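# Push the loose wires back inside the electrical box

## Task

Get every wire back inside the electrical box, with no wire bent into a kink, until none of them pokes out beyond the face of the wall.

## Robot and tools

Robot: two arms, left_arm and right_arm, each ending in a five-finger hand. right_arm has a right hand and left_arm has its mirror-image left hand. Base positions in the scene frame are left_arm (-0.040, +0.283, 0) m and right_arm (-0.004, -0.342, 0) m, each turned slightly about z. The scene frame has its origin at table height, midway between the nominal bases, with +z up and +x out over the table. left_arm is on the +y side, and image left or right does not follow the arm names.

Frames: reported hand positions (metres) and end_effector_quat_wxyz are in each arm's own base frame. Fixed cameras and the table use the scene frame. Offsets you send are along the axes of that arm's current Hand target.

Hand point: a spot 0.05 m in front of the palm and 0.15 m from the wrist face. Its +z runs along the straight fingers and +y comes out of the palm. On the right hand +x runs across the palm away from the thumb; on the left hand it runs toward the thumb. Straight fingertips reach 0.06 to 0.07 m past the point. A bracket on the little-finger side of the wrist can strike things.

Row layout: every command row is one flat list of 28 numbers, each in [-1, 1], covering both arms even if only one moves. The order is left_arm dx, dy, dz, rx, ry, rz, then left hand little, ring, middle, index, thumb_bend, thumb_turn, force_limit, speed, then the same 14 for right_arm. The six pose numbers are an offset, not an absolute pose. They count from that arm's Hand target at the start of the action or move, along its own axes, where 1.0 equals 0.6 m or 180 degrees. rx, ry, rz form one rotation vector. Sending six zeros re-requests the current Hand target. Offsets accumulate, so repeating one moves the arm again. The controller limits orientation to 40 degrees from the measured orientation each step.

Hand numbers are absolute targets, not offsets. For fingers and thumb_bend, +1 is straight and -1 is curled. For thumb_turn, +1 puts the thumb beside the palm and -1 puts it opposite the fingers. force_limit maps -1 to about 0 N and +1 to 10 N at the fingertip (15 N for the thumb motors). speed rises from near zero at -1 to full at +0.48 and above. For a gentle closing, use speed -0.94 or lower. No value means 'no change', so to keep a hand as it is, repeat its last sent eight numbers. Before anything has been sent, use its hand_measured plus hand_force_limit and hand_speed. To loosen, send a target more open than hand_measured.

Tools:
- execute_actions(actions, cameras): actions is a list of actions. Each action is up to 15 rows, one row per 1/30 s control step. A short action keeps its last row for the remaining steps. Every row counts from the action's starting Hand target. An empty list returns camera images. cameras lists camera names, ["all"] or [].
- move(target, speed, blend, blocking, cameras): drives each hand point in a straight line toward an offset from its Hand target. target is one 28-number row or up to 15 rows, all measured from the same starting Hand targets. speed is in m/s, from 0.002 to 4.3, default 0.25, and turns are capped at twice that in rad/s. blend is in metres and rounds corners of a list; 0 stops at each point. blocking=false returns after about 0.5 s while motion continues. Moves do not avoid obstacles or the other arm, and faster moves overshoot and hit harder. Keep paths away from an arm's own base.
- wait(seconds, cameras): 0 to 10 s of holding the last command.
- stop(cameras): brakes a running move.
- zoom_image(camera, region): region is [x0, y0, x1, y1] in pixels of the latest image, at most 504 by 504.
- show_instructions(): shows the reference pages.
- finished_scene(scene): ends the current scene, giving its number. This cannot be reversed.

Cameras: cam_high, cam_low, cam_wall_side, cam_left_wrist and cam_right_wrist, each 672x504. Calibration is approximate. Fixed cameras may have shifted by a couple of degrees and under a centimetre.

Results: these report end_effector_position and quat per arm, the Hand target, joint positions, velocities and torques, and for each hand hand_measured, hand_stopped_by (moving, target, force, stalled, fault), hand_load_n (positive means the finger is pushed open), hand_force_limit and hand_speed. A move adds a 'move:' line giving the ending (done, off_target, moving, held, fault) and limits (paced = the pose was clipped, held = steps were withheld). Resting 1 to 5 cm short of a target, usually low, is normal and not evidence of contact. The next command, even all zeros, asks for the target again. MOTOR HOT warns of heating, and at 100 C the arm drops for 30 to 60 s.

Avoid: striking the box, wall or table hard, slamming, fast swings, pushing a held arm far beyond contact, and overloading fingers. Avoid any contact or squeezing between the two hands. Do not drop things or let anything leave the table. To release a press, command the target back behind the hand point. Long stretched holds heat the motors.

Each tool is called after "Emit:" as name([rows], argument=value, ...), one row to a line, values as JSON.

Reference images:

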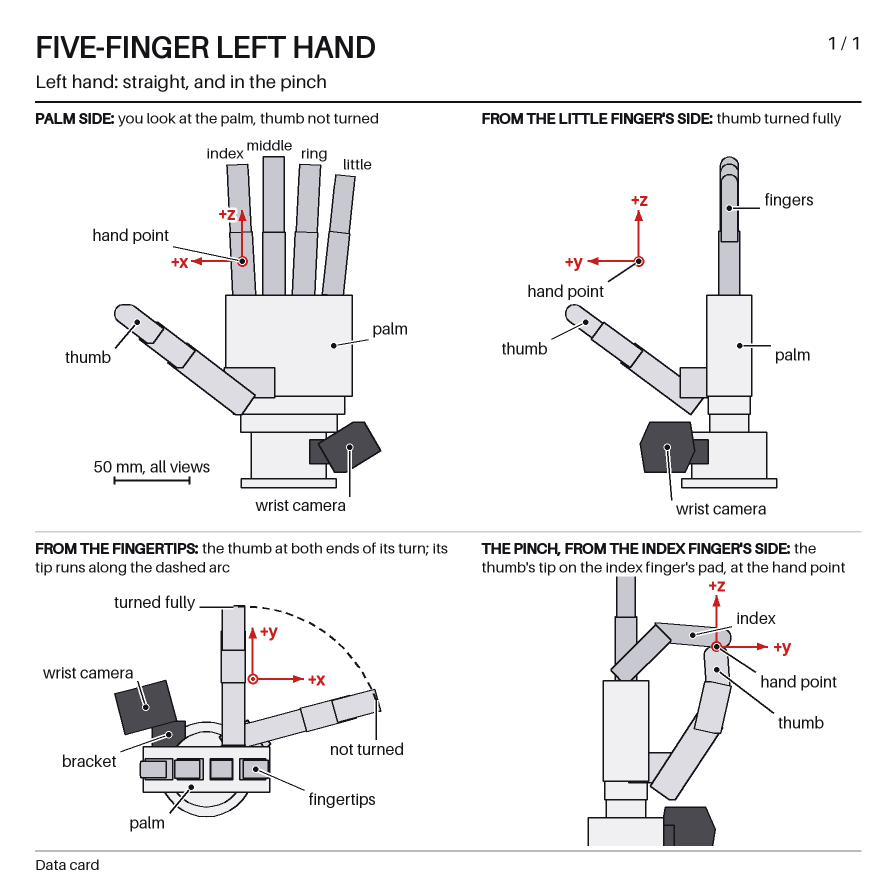

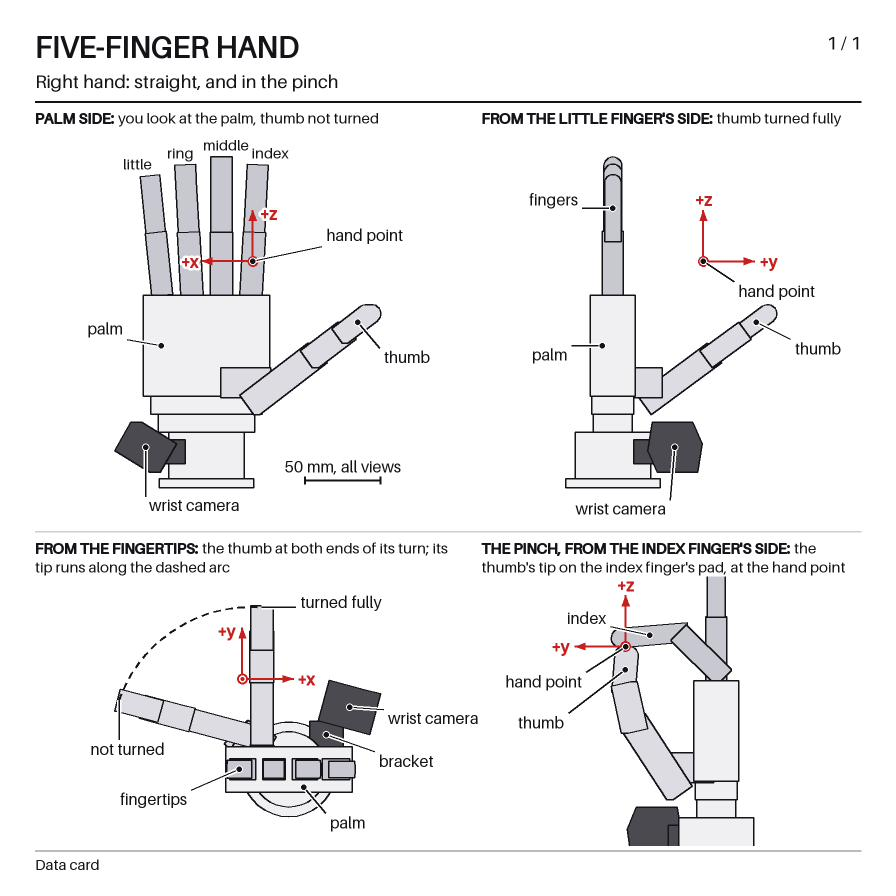

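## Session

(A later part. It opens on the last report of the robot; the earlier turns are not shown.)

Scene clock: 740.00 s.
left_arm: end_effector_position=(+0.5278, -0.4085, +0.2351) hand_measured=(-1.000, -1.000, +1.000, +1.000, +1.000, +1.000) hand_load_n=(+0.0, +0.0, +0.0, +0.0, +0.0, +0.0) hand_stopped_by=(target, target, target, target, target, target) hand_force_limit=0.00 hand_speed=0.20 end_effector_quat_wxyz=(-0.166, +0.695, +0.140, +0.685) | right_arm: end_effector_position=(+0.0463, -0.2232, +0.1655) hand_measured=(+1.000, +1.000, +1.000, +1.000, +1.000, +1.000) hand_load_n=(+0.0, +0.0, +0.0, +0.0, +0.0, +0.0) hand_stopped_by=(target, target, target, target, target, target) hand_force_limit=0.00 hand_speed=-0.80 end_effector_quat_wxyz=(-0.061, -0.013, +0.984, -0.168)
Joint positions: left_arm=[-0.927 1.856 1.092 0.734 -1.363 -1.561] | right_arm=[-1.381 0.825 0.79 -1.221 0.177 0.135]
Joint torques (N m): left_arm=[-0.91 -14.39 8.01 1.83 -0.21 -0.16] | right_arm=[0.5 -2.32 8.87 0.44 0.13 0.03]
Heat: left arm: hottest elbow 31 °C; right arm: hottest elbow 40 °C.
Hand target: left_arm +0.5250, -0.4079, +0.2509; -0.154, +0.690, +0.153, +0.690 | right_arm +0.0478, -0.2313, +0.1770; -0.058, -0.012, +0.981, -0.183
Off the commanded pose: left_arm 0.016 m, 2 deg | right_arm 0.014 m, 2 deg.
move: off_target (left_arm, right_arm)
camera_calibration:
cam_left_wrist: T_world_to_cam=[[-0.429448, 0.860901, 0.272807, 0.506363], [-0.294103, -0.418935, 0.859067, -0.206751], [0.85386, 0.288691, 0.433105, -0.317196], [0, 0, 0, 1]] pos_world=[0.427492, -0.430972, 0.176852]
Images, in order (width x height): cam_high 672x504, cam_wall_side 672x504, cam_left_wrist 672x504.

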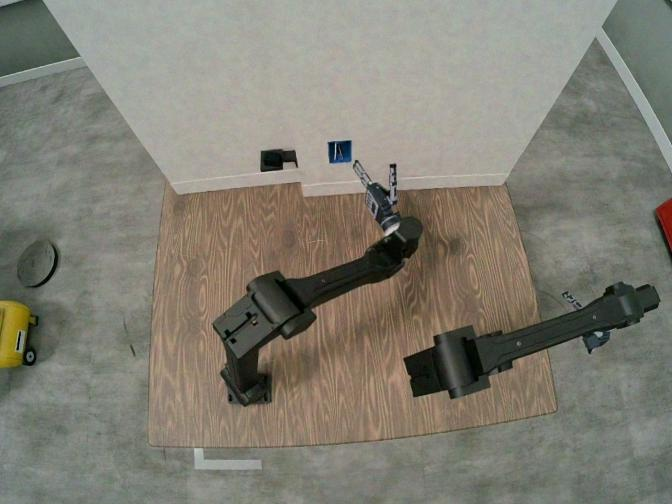

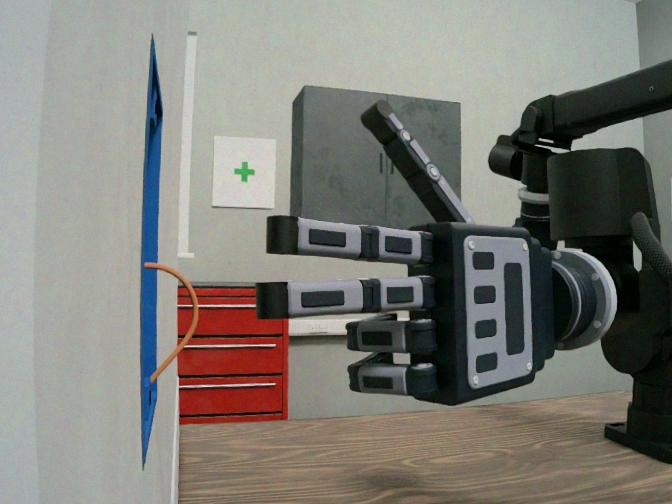

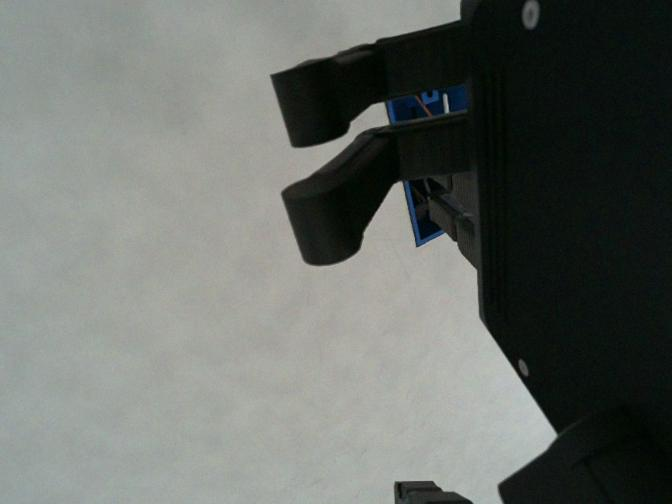

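Emit:
move([
  [0.0,-0.0353,-0.0755,0,0,0,-1,-1,1,1,1,1,0,0.2,0,0,0,0,0,0,1,1,1,1,1,1,0,-0.8],
  [0.002,-0.1813,0.002,-0.1306,0,0,-1,-1,-0.18,-0.18,1,1,0,0.2,0,0,0,0,0,0,1,1,1,1,1,1,0,-0.8],
  [0.005,-0.1375,0.0957,-0.1306,0,0,-1,-1,-0.18,-0.18,1,1,0,0.2,0,0,0,0,0,0,1,1,1,1,1,1,0,-0.8],
], speed=0.15, cameras=["cam_wall_side","cam_high","cam_left_wrist"])

Emit:
zoom_image(camera="cam_high", region=[310, 130, 380, 220])

Emit:
zoom_image(camera="cam_left_wrist", region=[250, 70, 490, 340])

Scene clock: 759.40 s.
left_arm: end_effector_position=(+0.5286, -0.3017, +0.2387) hand_measured=(-1.000, -1.000, -0.180, -0.180, +1.000, +1.000) hand_load_n=(+0.0, +0.0, +0.0, +0.0, -0.5, +0.0) hand_stopped_by=(target, target, target, target, target, target) hand_force_limit=0.00 hand_speed=0.20 end_effector_quat_wxyz=(-0.017, +0.715, +0.002, +0.699) | right_arm: end_effector_position=(+0.0463, -0.2232, +0.1655) hand_measured=(+1.000, +1.000, +1.000, +1.000, +1.000, +1.000) hand_load_n=(+0.0, +0.0, -0.5, +0.0, +0.0, +0.0) hand_stopped_by=(target, target, target, target, target, target) hand_force_limit=0.00 hand_speed=-0.80 end_effector_quat_wxyz=(-0.061, -0.013, +0.984, -0.168)
Joint positions: left_arm=[-0.636 1.582 0.709 0.846 -0.663 -1.567] | right_arm=[-1.381 0.825 0.79 -1.221 0.177 0.135]
Joint torques (N m): left_arm=[-0.15 -8 11.66 1.59 0.17 -0.13] | right_arm=[0.56 -2.32 8.91 0.44 0.13 0.03]
Heat: left arm: hottest elbow 31 °C; right arm: hottest elbow 40 °C.
Hand target: left_arm +0.5420, -0.3090, +0.2541; -0.010, +0.707, +0.009, +0.707 | right_arm +0.0478, -0.2313, +0.1770; -0.058, -0.012, +0.981, -0.183
Off the commanded pose: left_arm 0.022 m, 2 deg | right_arm 0.014 m, 2 deg.
move: off_target (left_arm, right_arm); target 2's new numbers were sent with left_arm's hand 0.016 m and 2 deg from that target
camera_calibration:
cam_left_wrist: T_world_to_cam=[[-0.0473378, 0.965573, 0.255787, 0.247463], [-0.423553, -0.251317, 0.870312, -0.0485513], [0.904634, -0.0671409, 0.420868, -0.481566], [0, 0, 0, 1]] pos_world=[0.426791, -0.283479, 0.181633]
Images, in order (width x height): cam_high 672x504, cam_wall_side 672x504, cam_left_wrist 672x504.

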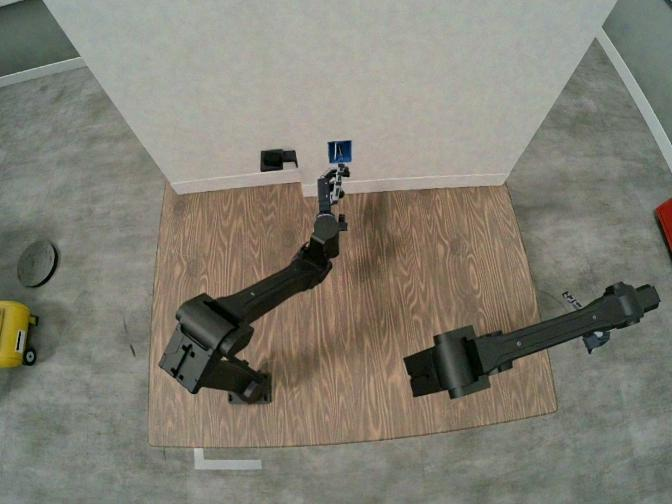

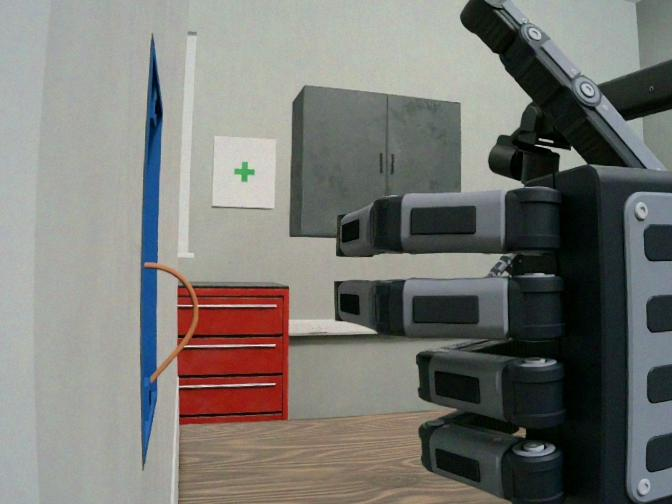

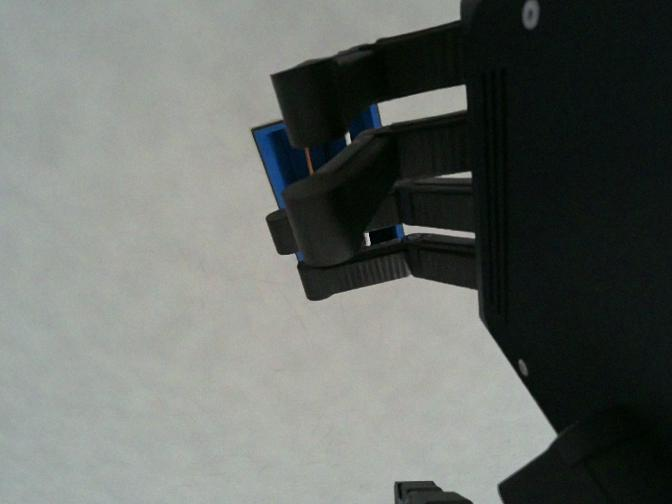

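Scaled by 5.600 from the camera's 672x504 image, which has a finer 960x720 frame.

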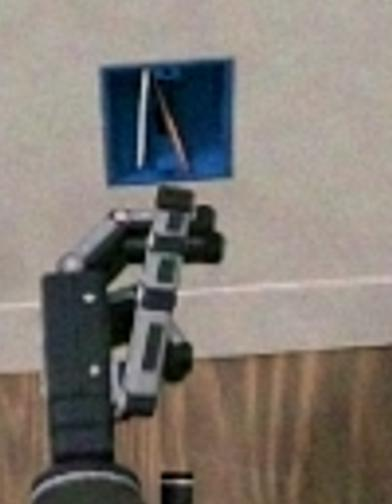

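Scaled by 1.867 from the camera's 672x504 image, which has a finer 960x720 frame.

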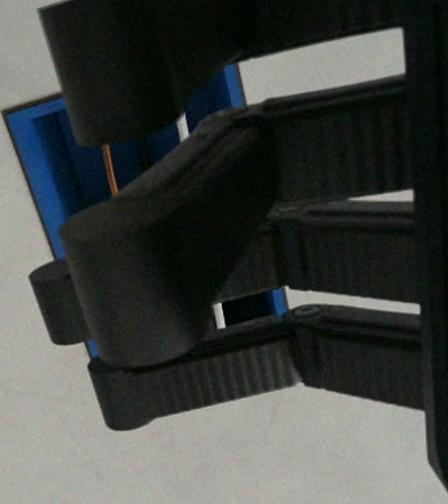

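Emit:
move([
  [-0.012,0.0083,0.03,0,0,0,-1,-1,-0.18,-0.18,1,1,0,0.2,0,0,0,0,0,0,1,1,1,1,1,1,0,-0.8],
  [-0.006,0.0093,0.0967,0,0,0,-1,-1,-0.18,-0.18,1,1,0,0.2,0,0,0,0,0,0,1,1,1,1,1,1,0,-0.8],
], speed=0.07, blend=[0.005,0], cameras=["cam_wall_side","cam_high","cam_left_wrist"])

Emit:
zoom_image(camera="cam_high", region=[310, 130, 380, 220])

Emit:
zoom_image(camera="cam_left_wrist", region=[250, 70, 490, 340])

Scene clock: 767.10 s.
left_arm: end_effector_position=(+0.5804, -0.3112, +0.2351) hand_measured=(-1.000, -1.000, -0.180, -0.180, +1.000, +1.000) hand_load_n=(+0.0, +0.0, -2.0, +0.0, +0.0, +0.0) hand_stopped_by=(target, target, target, target, target, target) hand_force_limit=0.00 hand_speed=0.20 end_effector_quat_wxyz=(-0.012, +0.715, -0.002, +0.699) | right_arm: end_effector_position=(+0.0463, -0.2232, +0.1655) hand_measured=(+1.000, +1.000, +1.000, +1.000, +1.000, +1.000) hand_load_n=(+0.0, +0.0, +0.0, +0.0, +0.0, +0.0) hand_stopped_by=(target, target, target, target, target, target) hand_force_limit=0.00 hand_speed=-0.80 end_effector_quat_wxyz=(-0.061, -0.013, +0.984, -0.168)
Joint positions: left_arm=[-0.581 1.688 0.841 0.82 -0.595 -1.567] | right_arm=[-1.381 0.825 0.79 -1.221 0.177 0.135]
Joint torques (N m): left_arm=[0.73 -9.29 12.63 1.42 0.04 -0.13] | right_arm=[0.56 -2.37 8.88 0.44 0.13 0.02]
Heat: left arm: hottest elbow 32 °C; right arm: hottest elbow 40 °C.
Hand target: left_arm +0.6002, -0.3130, +0.2506; -0.010, +0.707, +0.009, +0.707 | right_arm +0.0478, -0.2313, +0.1770; -0.058, -0.012, +0.981, -0.183
Off the commanded pose: left_arm 0.025 m, 2 deg | right_arm 0.014 m, 2 deg.
move: off_target (left_arm, right_arm)
camera_calibration:
cam_left_wrist: T_world_to_cam=[[-0.0349263, 0.9665, 0.254281, 0.253501], [-0.425782, -0.24458, 0.871143, -0.0226809], [0.904151, -0.0778424, 0.42006, -0.530478], [0, 0, 0, 1]] pos_world=[0.478829, -0.29185, 0.17813]
Images, in order (width x height): cam_high 672x504, cam_wall_side 672x504, cam_left_wrist 672x504.

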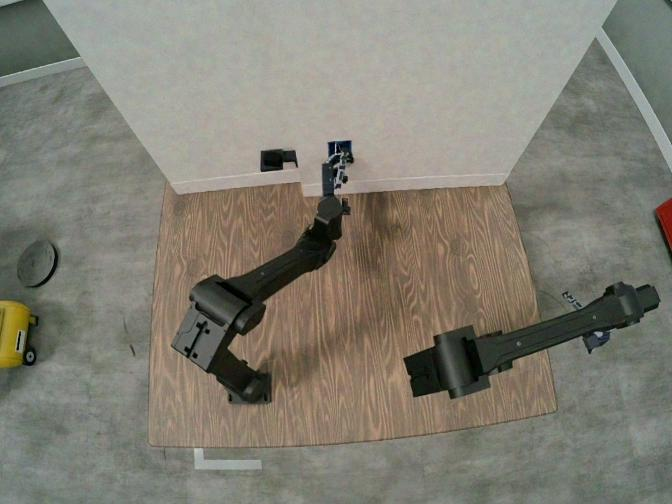

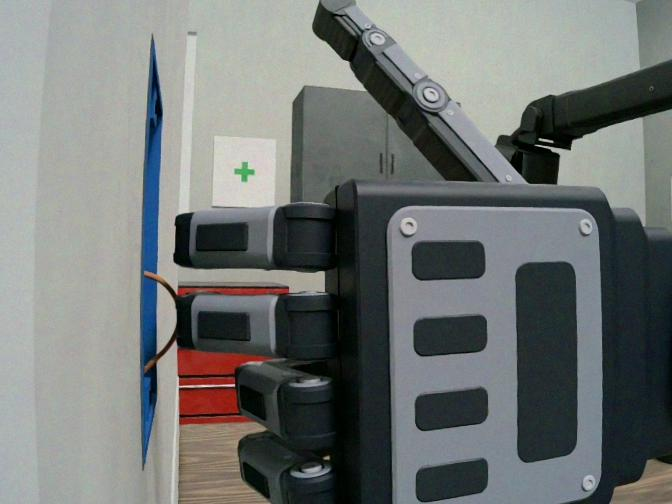

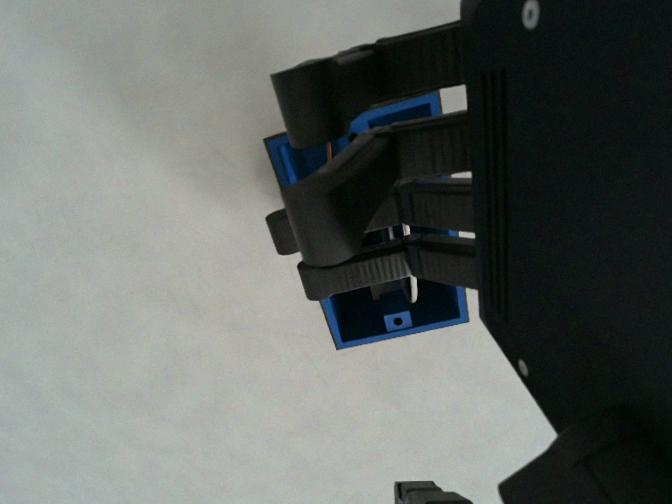

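Scaled by 5.600 from the camera's 672x504 image, which has a finer 960x720 frame.

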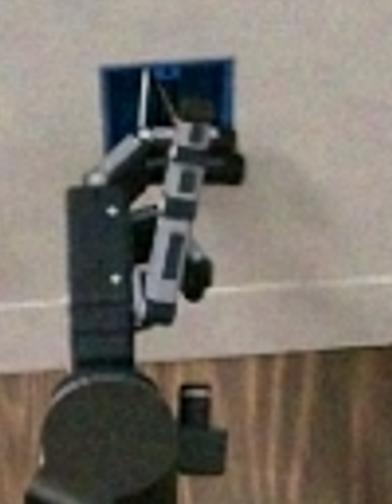

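Scaled by 1.867 from the camera's 672x504 image, which has a finer 960x720 frame.

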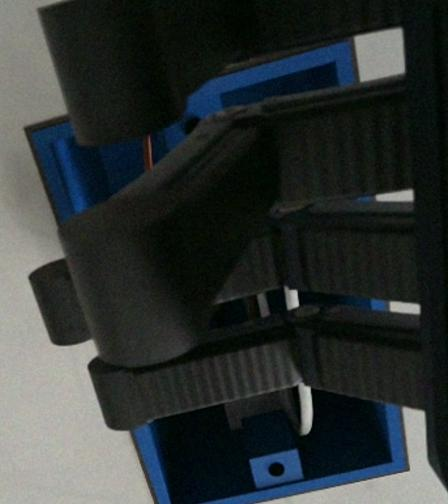

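Emit:
move([
  [0.0,-0.022,0.0,0,0,0,-1,-1,-0.18,-0.18,1,1,0,0.2,0,0,0,0,0,0,1,1,1,1,1,1,0,-0.8],
  [0.008,-0.022,0.045,0,0,0,-1,-1,-0.18,-0.18,1,1,0,0.2,0,0,0,0,0,0,1,1,1,1,1,1,0,-0.8],
], speed=0.06, cameras=["cam_wall_side","cam_high","cam_left_wrist"])

Emit:
zoom_image(camera="cam_high", region=[310, 130, 380, 220])

Emit:
zoom_image(camera="cam_left_wrist", region=[250, 70, 490, 340])

Scene clock: 776.77 s.
left_arm: end_effector_position=(+0.5911, -0.3133, +0.2271) hand_measured=(-1.000, -1.000, -0.180, -0.180, +1.000, +1.000) hand_load_n=(+0.0, +0.0, -4.0, -4.5, +0.0, +0.0) hand_stopped_by=(target, target, target, target, target, target) hand_force_limit=0.00 hand_speed=0.20 end_effector_quat_wxyz=(-0.002, +0.722, -0.020, +0.691) | right_arm: end_effector_position=(+0.0463, -0.2232, +0.1655) hand_measured=(+1.000, +1.000, +1.000, +1.000, +1.000, +1.000) hand_load_n=(+0.0, +0.5, +0.0, +0.0, +0.0, +0.0) hand_stopped_by=(target, target, target, target, target, target) hand_force_limit=0.00 hand_speed=-0.80 end_effector_quat_wxyz=(-0.061, -0.013, +0.984, -0.168)
Joint positions: left_arm=[-0.556 1.707 0.862 0.793 -0.53 -1.567] | right_arm=[-1.381 0.825 0.79 -1.221 0.177 0.135]
Joint torques (N m): left_arm=[3.08 -9.7 14.37 1.61 -0.46 -0.12] | right_arm=[0.56 -2.32 8.9 0.46 0.14 0.03]
Heat: left arm: hottest elbow 31 °C; right arm: hottest elbow 40 °C.
Hand target: left_arm +0.6268, -0.2991, +0.2553; -0.010, +0.707, +0.009, +0.707 | right_arm +0.0478, -0.2313, +0.1770; -0.058, -0.012, +0.981, -0.183
Off the commanded pose: left_arm 0.048 m, 4 deg | right_arm 0.014 m, 2 deg.
move: off_target (left_arm, right_arm)
camera_calibration:
cam_left_wrist: T_world_to_cam=[[0.00856857, 0.964203, 0.265027, 0.228959], [-0.41636, -0.237529, 0.877624, -0.0165389], [0.909159, -0.117866, 0.39942, -0.547742], [0, 0, 0, 1]] pos_world=[0.489137, -0.289252, 0.172614]
Images, in order (width x height): cam_high 672x504, cam_wall_side 672x504, cam_left_wrist 672x504.

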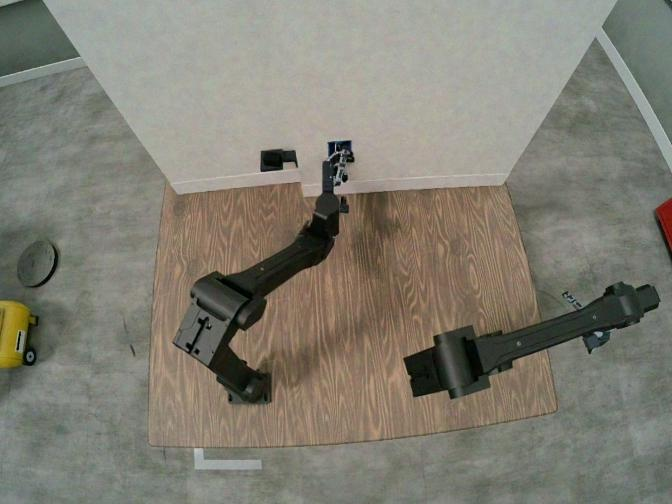

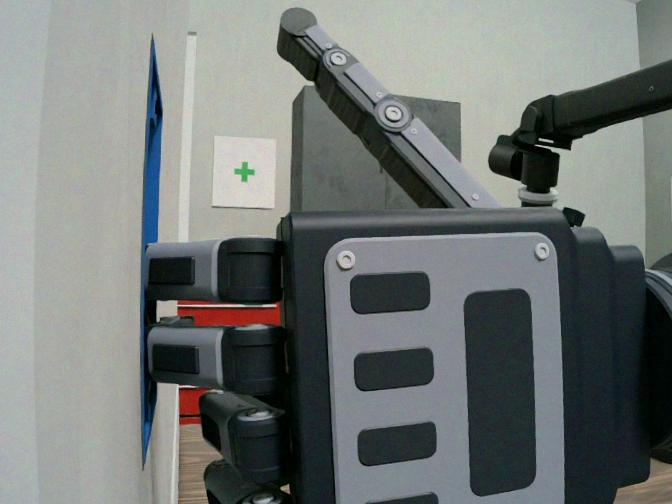

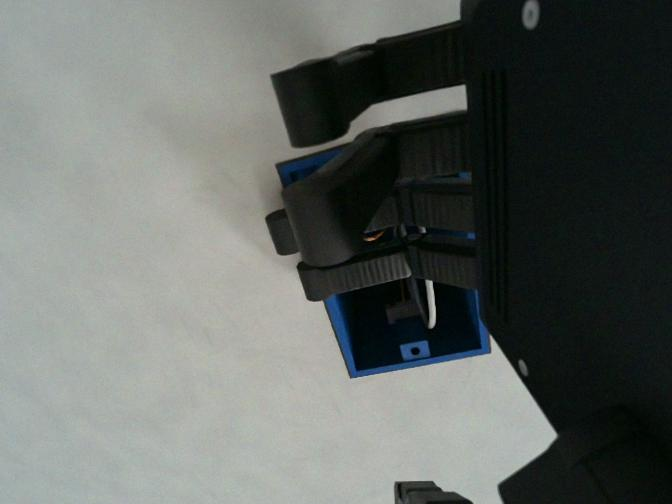

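Scaled by 5.600 from the camera's 672x504 image, which has a finer 960x720 frame.

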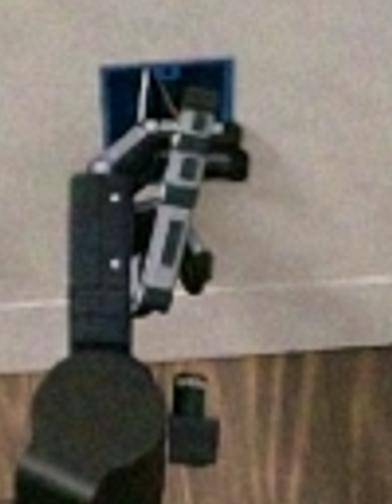

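Scaled by 1.867 from the camera's 672x504 image, which has a finer 960x720 frame.

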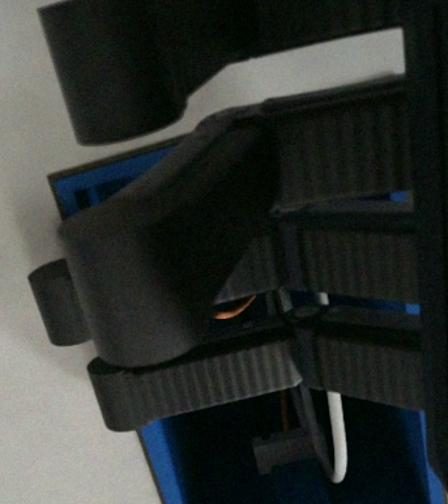

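Emit:
move([
  [-0.02,0.0,-0.12,0,0,0,-1,-1,-0.18,-0.18,1,1,0,0.2,0,0,0,0,0,0,1,1,1,1,1,1,0,-0.8],
  [-0.08,0.0,-0.22,0,0,0,1,1,1,1,1,1,0,0.2,0,0,0,0,0,0,1,1,1,1,1,1,0,-0.8],
], speed=0.12, cameras=["cam_wall_side","cam_high","cam_left_wrist"])

Emit:
zoom_image(camera="cam_wall_side", region=[120, 20, 200, 480])

Emit:
zoom_image(camera="cam_left_wrist", region=[250, 120, 450, 340])

Scene clock: 783.23 s.
left_arm: end_effector_position=(+0.4980, -0.3010, +0.1940) hand_measured=(+1.000, +1.000, +1.000, +1.000, +1.000, +1.000) hand_load_n=(+0.0, +0.0, +0.0, +0.0, +0.0, +0.0) hand_stopped_by=(target, target, target, target, target, target) hand_force_limit=0.00 hand_speed=0.20 end_effector_quat_wxyz=(-0.020, +0.716, +0.001, +0.698) | right_arm: end_effector_position=(+0.0463, -0.2232, +0.1655) hand_measured=(+1.000, +1.000, +1.000, +1.000, +1.000, +1.000) hand_load_n=(-0.5, +0.0, +0.0, +0.0, +0.0, +0.0) hand_stopped_by=(target, target, target, target, target, target) hand_force_limit=0.00 hand_speed=-0.80 end_effector_quat_wxyz=(-0.061, -0.013, +0.984, -0.168)
Joint positions: left_arm=[-0.683 1.656 0.615 1.008 -0.713 -1.567] | right_arm=[-1.381 0.825 0.79 -1.221 0.177 0.135]
Joint torques (N m): left_arm=[-1.2 -9.64 6.23 2.67 -0.17 -0.11] | right_arm=[0.44 -2.26 8.9 0.44 0.13 0.03]
Heat: left arm: hottest elbow 32 °C; right arm: hottest elbow 40 °C.
Hand target: left_arm +0.4950, -0.3025, +0.2073; -0.010, +0.707, +0.009, +0.707 | right_arm +0.0478, -0.2313, +0.1770; -0.058, -0.012, +0.981, -0.183
Off the commanded pose: left_arm 0.014 m, 2 deg | right_arm 0.014 m, 2 deg.
move: off_target (left_arm, right_arm); target 2's new numbers were sent with left_arm's hand 0.014 m and 2 deg from that target
camera_calibration:
cam_left_wrist: T_world_to_cam=[[-0.0497003, 0.964193, 0.260502, 0.256531], [-0.419554, -0.256851, 0.870633, -0.0261722], [0.906369, -0.0660241, 0.417297, -0.434933], [0, 0, 0, 1]] pos_world=[0.395979, -0.282784, 0.137456]
Images, in order (width x height): cam_high 672x504, cam_wall_side 672x504, cam_left_wrist 672x504.

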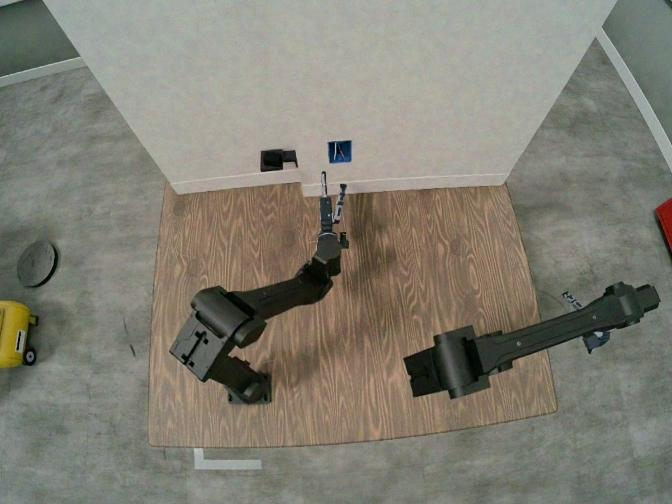

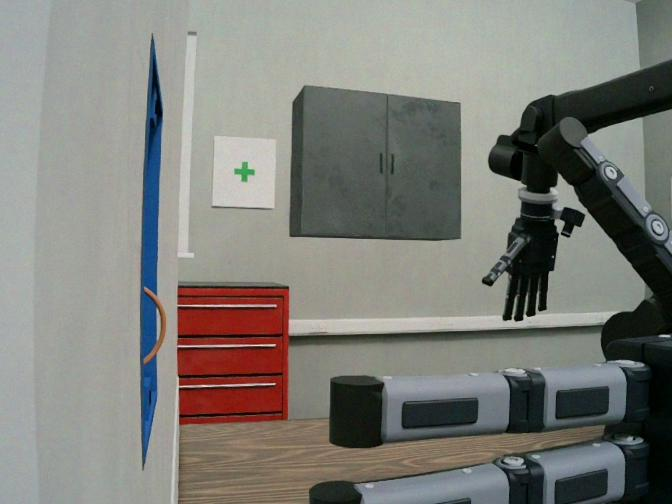

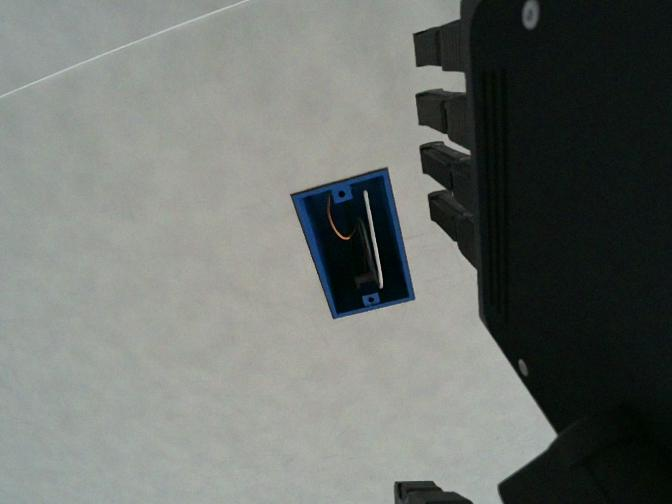

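Scaled by 1.096 from the camera's 672x504 image, which has a finer 960x720 frame.

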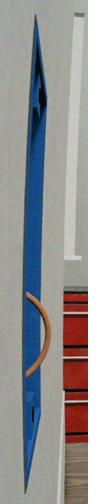

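Scaled by 2.291 from the camera's 672x504 image, which has a finer 960x720 frame.

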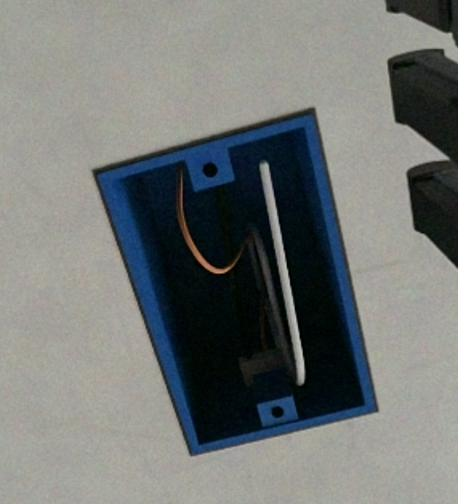

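Emit:
move([
  [0.0595,0.11,0.0253,0,0,0,-1,-1,1,1,1,1,0,0.2,0,0,0,0,0,0,1,1,1,1,1,1,0,-0.8],
], speed=0.12, cameras=["cam_wall_side","cam_high","cam_left_wrist"])

Emit:
zoom_image(camera="cam_high", region=[320, 130, 370, 190])

Scene clock: 793.37 s.
left_arm: end_effector_position=(+0.5041, -0.3574, +0.2212) hand_measured=(-1.000, -1.000, +1.000, +1.000, +1.000, +1.000) hand_load_n=(+0.0, +0.0, -0.5, +0.0, +0.0, +0.0) hand_stopped_by=(target, target, target, target, target, target) hand_force_limit=0.00 hand_speed=0.20 end_effector_quat_wxyz=(-0.021, +0.717, -0.002, +0.697) | right_arm: end_effector_position=(+0.0463, -0.2232, +0.1655) hand_measured=(+1.000, +1.000, +1.000, +1.000, +1.000, +1.000) hand_load_n=(+0.0, +0.0, +0.0, +0.0, +0.0, +0.0) hand_stopped_by=(target, target, target, target, target, target) hand_force_limit=0.00 hand_speed=-0.80 end_effector_quat_wxyz=(-0.061, -0.013, +0.984, -0.168)
Joint positions: left_arm=[-0.775 1.656 0.748 0.869 -0.802 -1.567] | right_arm=[-1.381 0.825 0.79 -1.221 0.177 0.135]
Joint torques (N m): left_arm=[-1.03 -9.82 11.04 1.54 -0.21 -0.12] | right_arm=[0.56 -2.2 8.94 0.44 0.13 0.03]
Heat: left arm: hottest elbow 31 °C; right arm: hottest elbow 40 °C.
Hand target: left_arm +0.5118, -0.3681, +0.2429; -0.010, +0.707, +0.009, +0.707 | right_arm +0.0478, -0.2313, +0.1770; -0.058, -0.012, +0.981, -0.183
Off the commanded pose: left_arm 0.025 m, 2 deg | right_arm 0.014 m, 2 deg.
move: off_target (left_arm, right_arm)
camera_calibration:
cam_left_wrist: T_world_to_cam=[[-0.0467646, 0.962602, 0.266854, 0.300781], [-0.418124, -0.26148, 0.869943, -0.064001], [0.907185, -0.0708958, 0.414715, -0.457105], [0, 0, 0, 1]] pos_world=[0.401984, -0.338674, 0.164981]
Images, in order (width x height): cam_high 672x504, cam_wall_side 672x504, cam_left_wrist 672x504.

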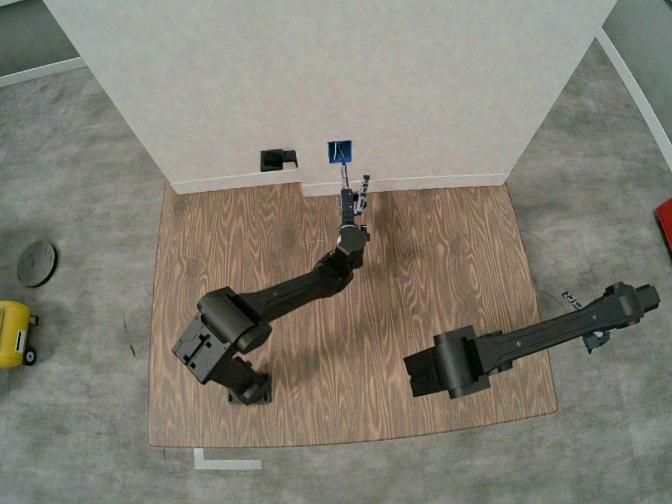

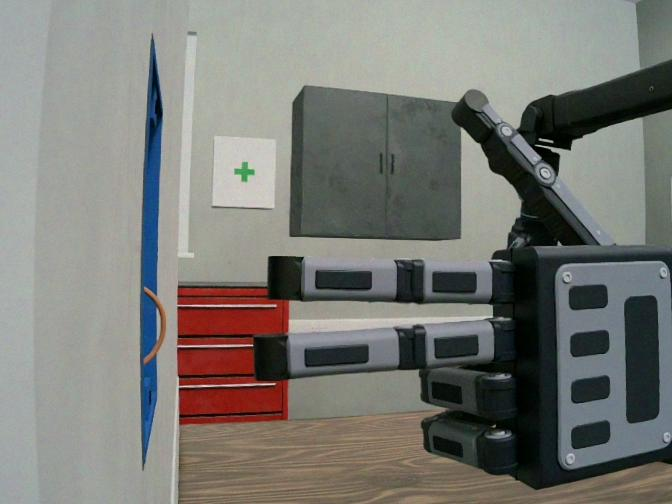

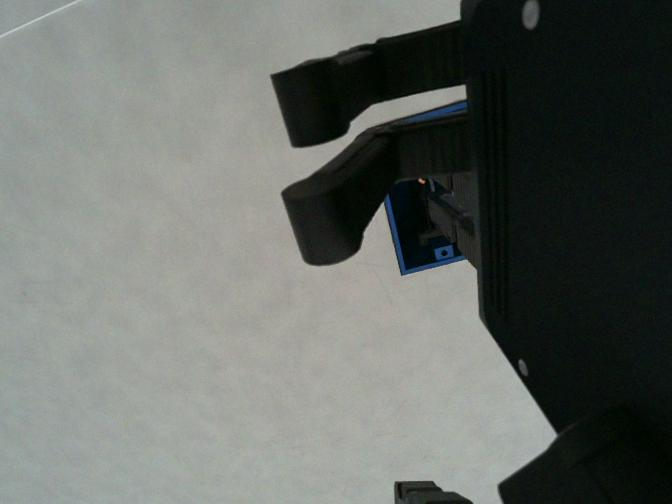

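Scaled by 8.400 from the camera's 672x504 image, which has a finer 960x720 frame.

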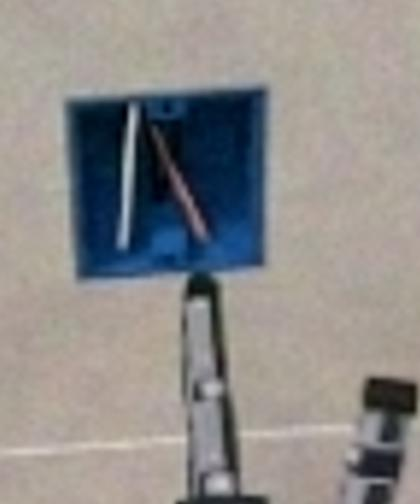

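Emit:
move([
  [0.01,0.0108,0.0,0,0,0,-1,-1,1,1,1,1,0,0.2,0,0,0,0,0,0,1,1,1,1,1,1,0,-0.8],
  [0.01,0.0118,0.05,0,0,0,-1,-1,1,1,1,1,0,0.2,0,0,0,0,0,0,1,1,1,1,1,1,0,-0.8],
], speed=0.08, cameras=["cam_wall_side","cam_high"])

Emit:
zoom_image(camera="cam_high", region=[320, 130, 370, 190])

Emit:
zoom_image(camera="cam_wall_side", region=[120, 220, 220, 400])

Scene clock: 799.77 s.
left_arm: end_effector_position=(+0.5291, -0.3674, +0.2345) hand_measured=(-1.000, -1.000, +1.000, +1.000, +1.000, +1.000) hand_load_n=(+0.0, +0.0, +0.0, +0.0, +0.0, -0.5) hand_stopped_by=(target, target, target, target, target, target) hand_force_limit=0.00 hand_speed=0.20 end_effector_quat_wxyz=(-0.016, +0.714, +0.001, +0.700) | right_arm: end_effector_position=(+0.0463, -0.2232, +0.1655) hand_measured=(+1.000, +1.000, +1.000, +1.000, +1.000, +1.000) hand_load_n=(+0.0, +0.0, +0.0, +0.5, +0.0, +0.0) hand_stopped_by=(target, target, target, target, target, target) hand_force_limit=0.00 hand_speed=-0.80 end_effector_quat_wxyz=(-0.061, -0.013, +0.984, -0.168)
Joint positions: left_arm=[-0.751 1.682 0.826 0.83 -0.775 -1.567] | right_arm=[-1.381 0.825 0.79 -1.221 0.177 0.135]
Joint torques (N m): left_arm=[0.56 -9.47 11.63 1.48 0.16 -0.12] | right_arm=[0.44 -2.32 8.92 0.44 0.13 0.02]
Heat: left arm: hottest elbow 32 °C; right arm: hottest elbow 40 °C.
Hand target: left_arm +0.5420, -0.3744, +0.2488; -0.010, +0.707, +0.009, +0.707 | right_arm +0.0478, -0.2313, +0.1770; -0.058, -0.012, +0.981, -0.183
Off the commanded pose: left_arm 0.021 m, 2 deg | right_arm 0.014 m, 2 deg.
move: off_target (left_arm, right_arm)
Images, in order (width x height): cam_high 672x504, cam_wall_side 672x504.

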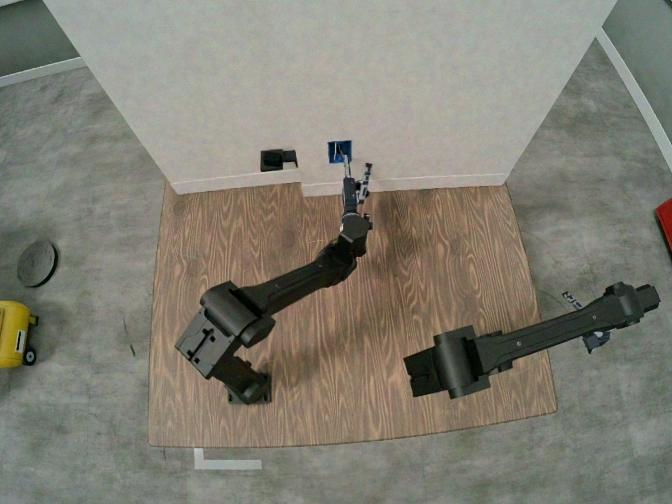

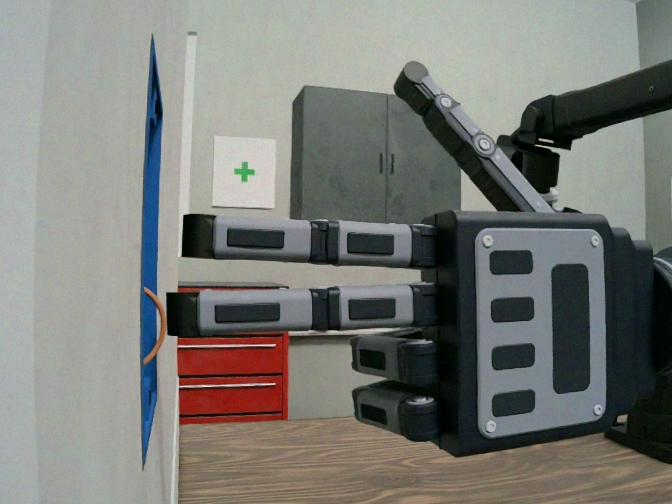

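Scaled by 8.400 from the camera's 672x504 image, which has a finer 960x720 frame.

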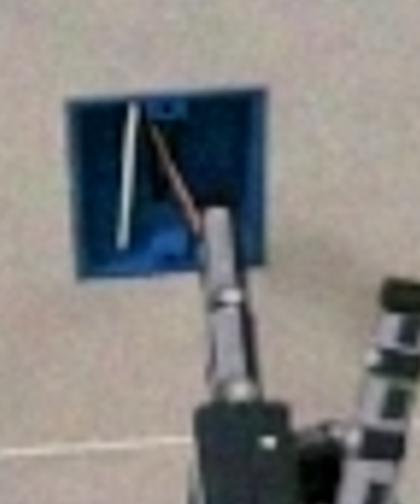

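Scaled by 2.800 from the camera's 672x504 image, which has a finer 960x720 frame.

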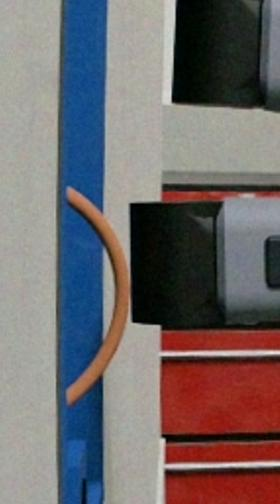

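Emit:
move([
  [-0.008,-0.006,0.012,0,0,0,-1,-1,1,1,1,1,0,0.2,0,0,0,0,0,0,1,1,1,1,1,1,0,-0.8],
  [-0.006,-0.006,0.042,0,0,0,-1,-1,1,1,1,1,0,0.2,0,0,0,0,0,0,1,1,1,1,1,1,0,-0.8],
], speed=0.05, blend=[0.003,0], cameras=["cam_wall_side","cam_high"])

Emit:
zoom_image(camera="cam_high", region=[320, 130, 370, 190])

Emit:
zoom_image(camera="cam_wall_side", region=[120, 220, 220, 400])

Scene clock: 805.60 s.
left_arm: end_effector_position=(+0.5521, -0.3665, +0.2318) hand_measured=(-1.000, -1.000, +1.000, +1.000, +1.000, +1.000) hand_load_n=(+0.0, +0.5, +0.0, +0.0, -0.5, +0.0) hand_stopped_by=(target, target, target, target, target, target) hand_force_limit=0.00 hand_speed=0.20 end_effector_quat_wxyz=(-0.013, +0.714, -0.001, +0.700) | right_arm: end_effector_position=(+0.0463, -0.2232, +0.1655) hand_measured=(+1.000, +1.000, +1.000, +1.000, +1.000, +1.000) hand_load_n=(+0.0, +0.0, +0.0, +0.0, +0.0, +0.0) hand_stopped_by=(target, target, target, target, target, target) hand_force_limit=0.00 hand_speed=-0.80 end_effector_quat_wxyz=(-0.061, -0.013, +0.984, -0.168)
Joint positions: left_arm=[-0.714 1.721 0.871 0.825 -0.731 -1.567] | right_arm=[-1.381 0.825 0.79 -1.221 0.177 0.135]
Joint torques (N m): left_arm=[0.44 -9.99 11.73 1.59 0.07 -0.12] | right_arm=[0.56 -2.32 8.91 0.47 0.13 0.03]
Heat: left arm: hottest elbow 32 °C; right arm: hottest elbow 40 °C.
Hand target: left_arm +0.5672, -0.3701, +0.2454; -0.010, +0.707, +0.009, +0.707 | right_arm +0.0478, -0.2313, +0.1770; -0.058, -0.012, +0.981, -0.183
Off the commanded pose: left_arm 0.020 m, 2 deg | right_arm 0.014 m, 2 deg.
move: off_target (left_arm, right_arm)
Images, in order (width x height): cam_high 672x504, cam_wall_side 672x504.

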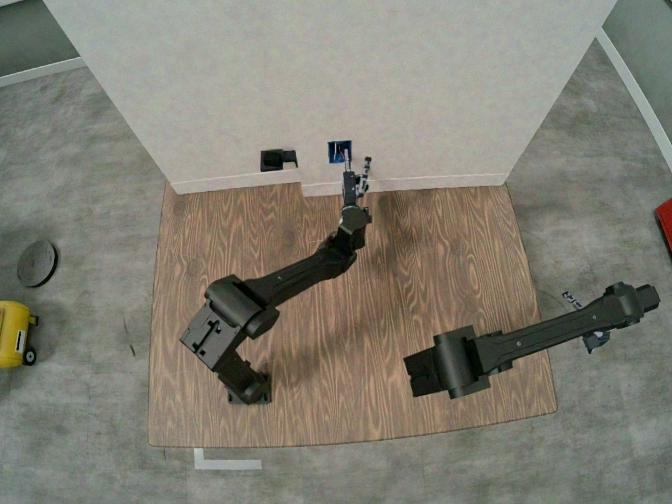

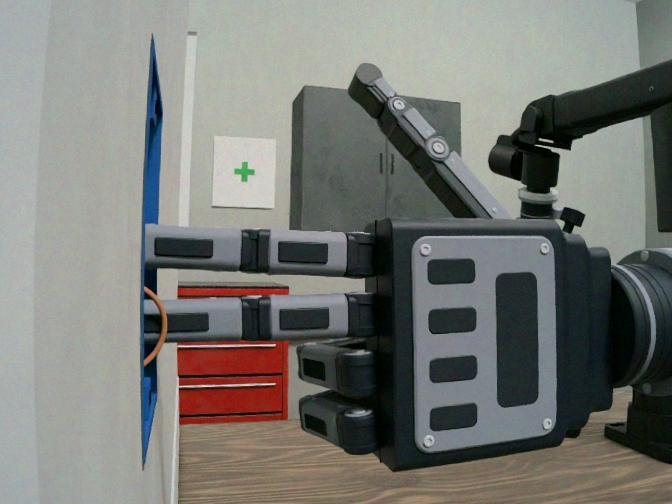

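Scaled by 8.400 from the camera's 672x504 image, which has a finer 960x720 frame.

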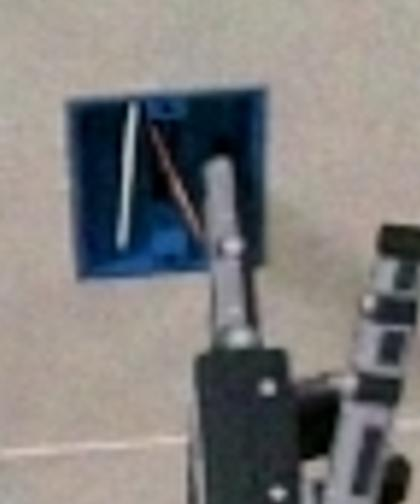

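Scaled by 2.800 from the camera's 672x504 image, which has a finer 960x720 frame.

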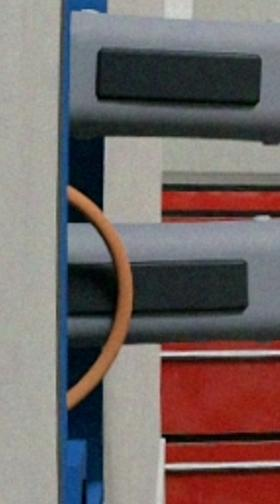

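Emit:
move([
  [0.0,0.0,-0.065,0,0,0,-1,-1,1,1,1,1,0,0.2,0,0,0,0,0,0,1,1,1,1,1,1,0,-0.8],
  [0.0,-0.011,-0.065,0,0,0,-1,-1,1,1,1,1,0,0.2,0,0,0,0,0,0,1,1,1,1,1,1,0,-0.8],
], speed=0.1, cameras=["cam_wall_side","cam_high"])

Emit:
zoom_image(camera="cam_high", region=[320, 130, 370, 190])

Scene clock: 810.50 s.
left_arm: end_effector_position=(+0.5290, -0.3677, +0.2248) hand_measured=(-1.000, -1.000, +1.000, +1.000, +1.000, +1.000) hand_load_n=(+0.0, +0.0, +0.0, -0.5, +0.0, -0.5) hand_stopped_by=(target, target, target, target, target, target) hand_force_limit=0.00 hand_speed=0.20 end_effector_quat_wxyz=(-0.022, +0.718, -0.002, +0.696) | right_arm: end_effector_position=(+0.0463, -0.2232, +0.1655) hand_measured=(+1.000, +1.000, +1.000, +1.000, +1.000, +1.000) hand_load_n=(+0.0, +0.0, +0.0, +0.0, +0.0, +0.0) hand_stopped_by=(target, target, target, target, target, target) hand_force_limit=0.00 hand_speed=-0.80 end_effector_quat_wxyz=(-0.061, -0.013, +0.984, -0.168)
Joint positions: left_arm=[-0.753 1.695 0.823 0.829 -0.78 -1.567] | right_arm=[-1.381 0.825 0.79 -1.221 0.177 0.135]
Joint torques (N m): left_arm=[-0.26 -12.22 7.5 2.61 0.16 -0.12] | right_arm=[0.44 -2.26 8.9 0.44 0.14 0.03]
Heat: left arm: hottest elbow 32 °C; right arm: hottest elbow 40 °C.
Hand target: left_arm +0.5281, -0.3645, +0.2453; -0.010, +0.707, +0.009, +0.707 | right_arm +0.0478, -0.2313, +0.1770; -0.058, -0.012, +0.981, -0.183
Off the commanded pose: left_arm 0.021 m, 3 deg | right_arm 0.014 m, 2 deg.
move: off_target (left_arm, right_arm)
Images, in order (width x height): cam_high 672x504, cam_wall_side 672x504.

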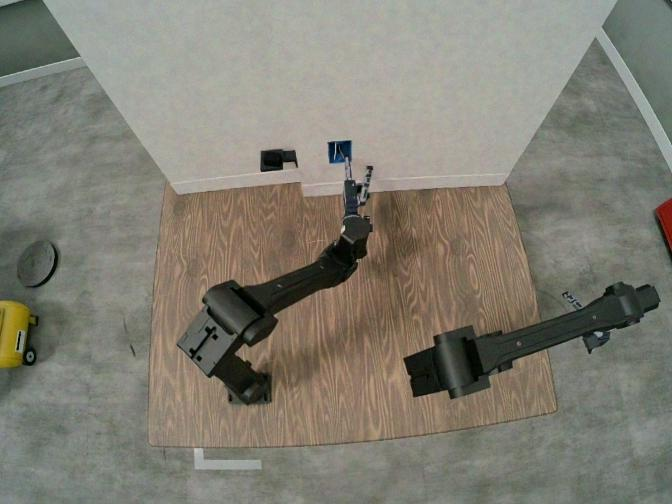

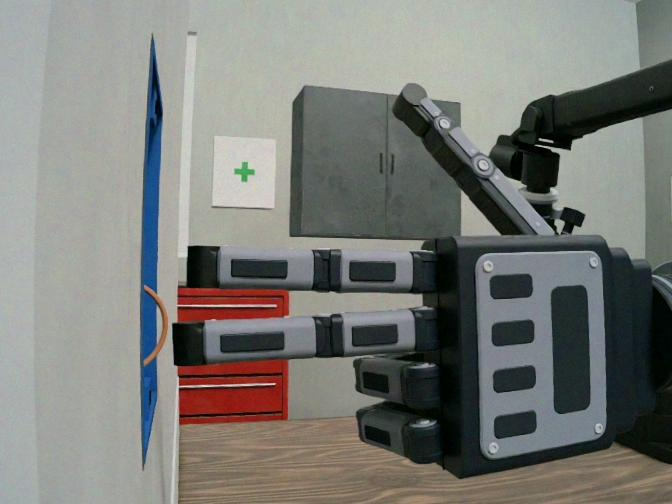

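Scaled by 8.400 from the camera's 672x504 image, which has a finer 960x720 frame.

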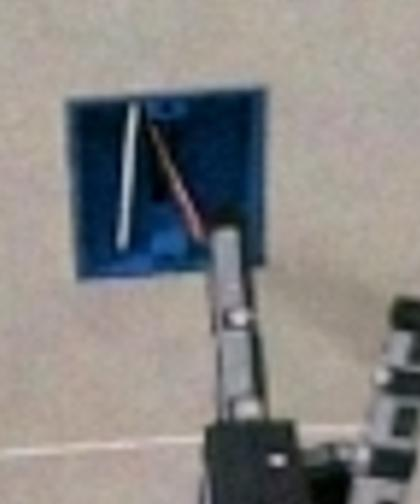

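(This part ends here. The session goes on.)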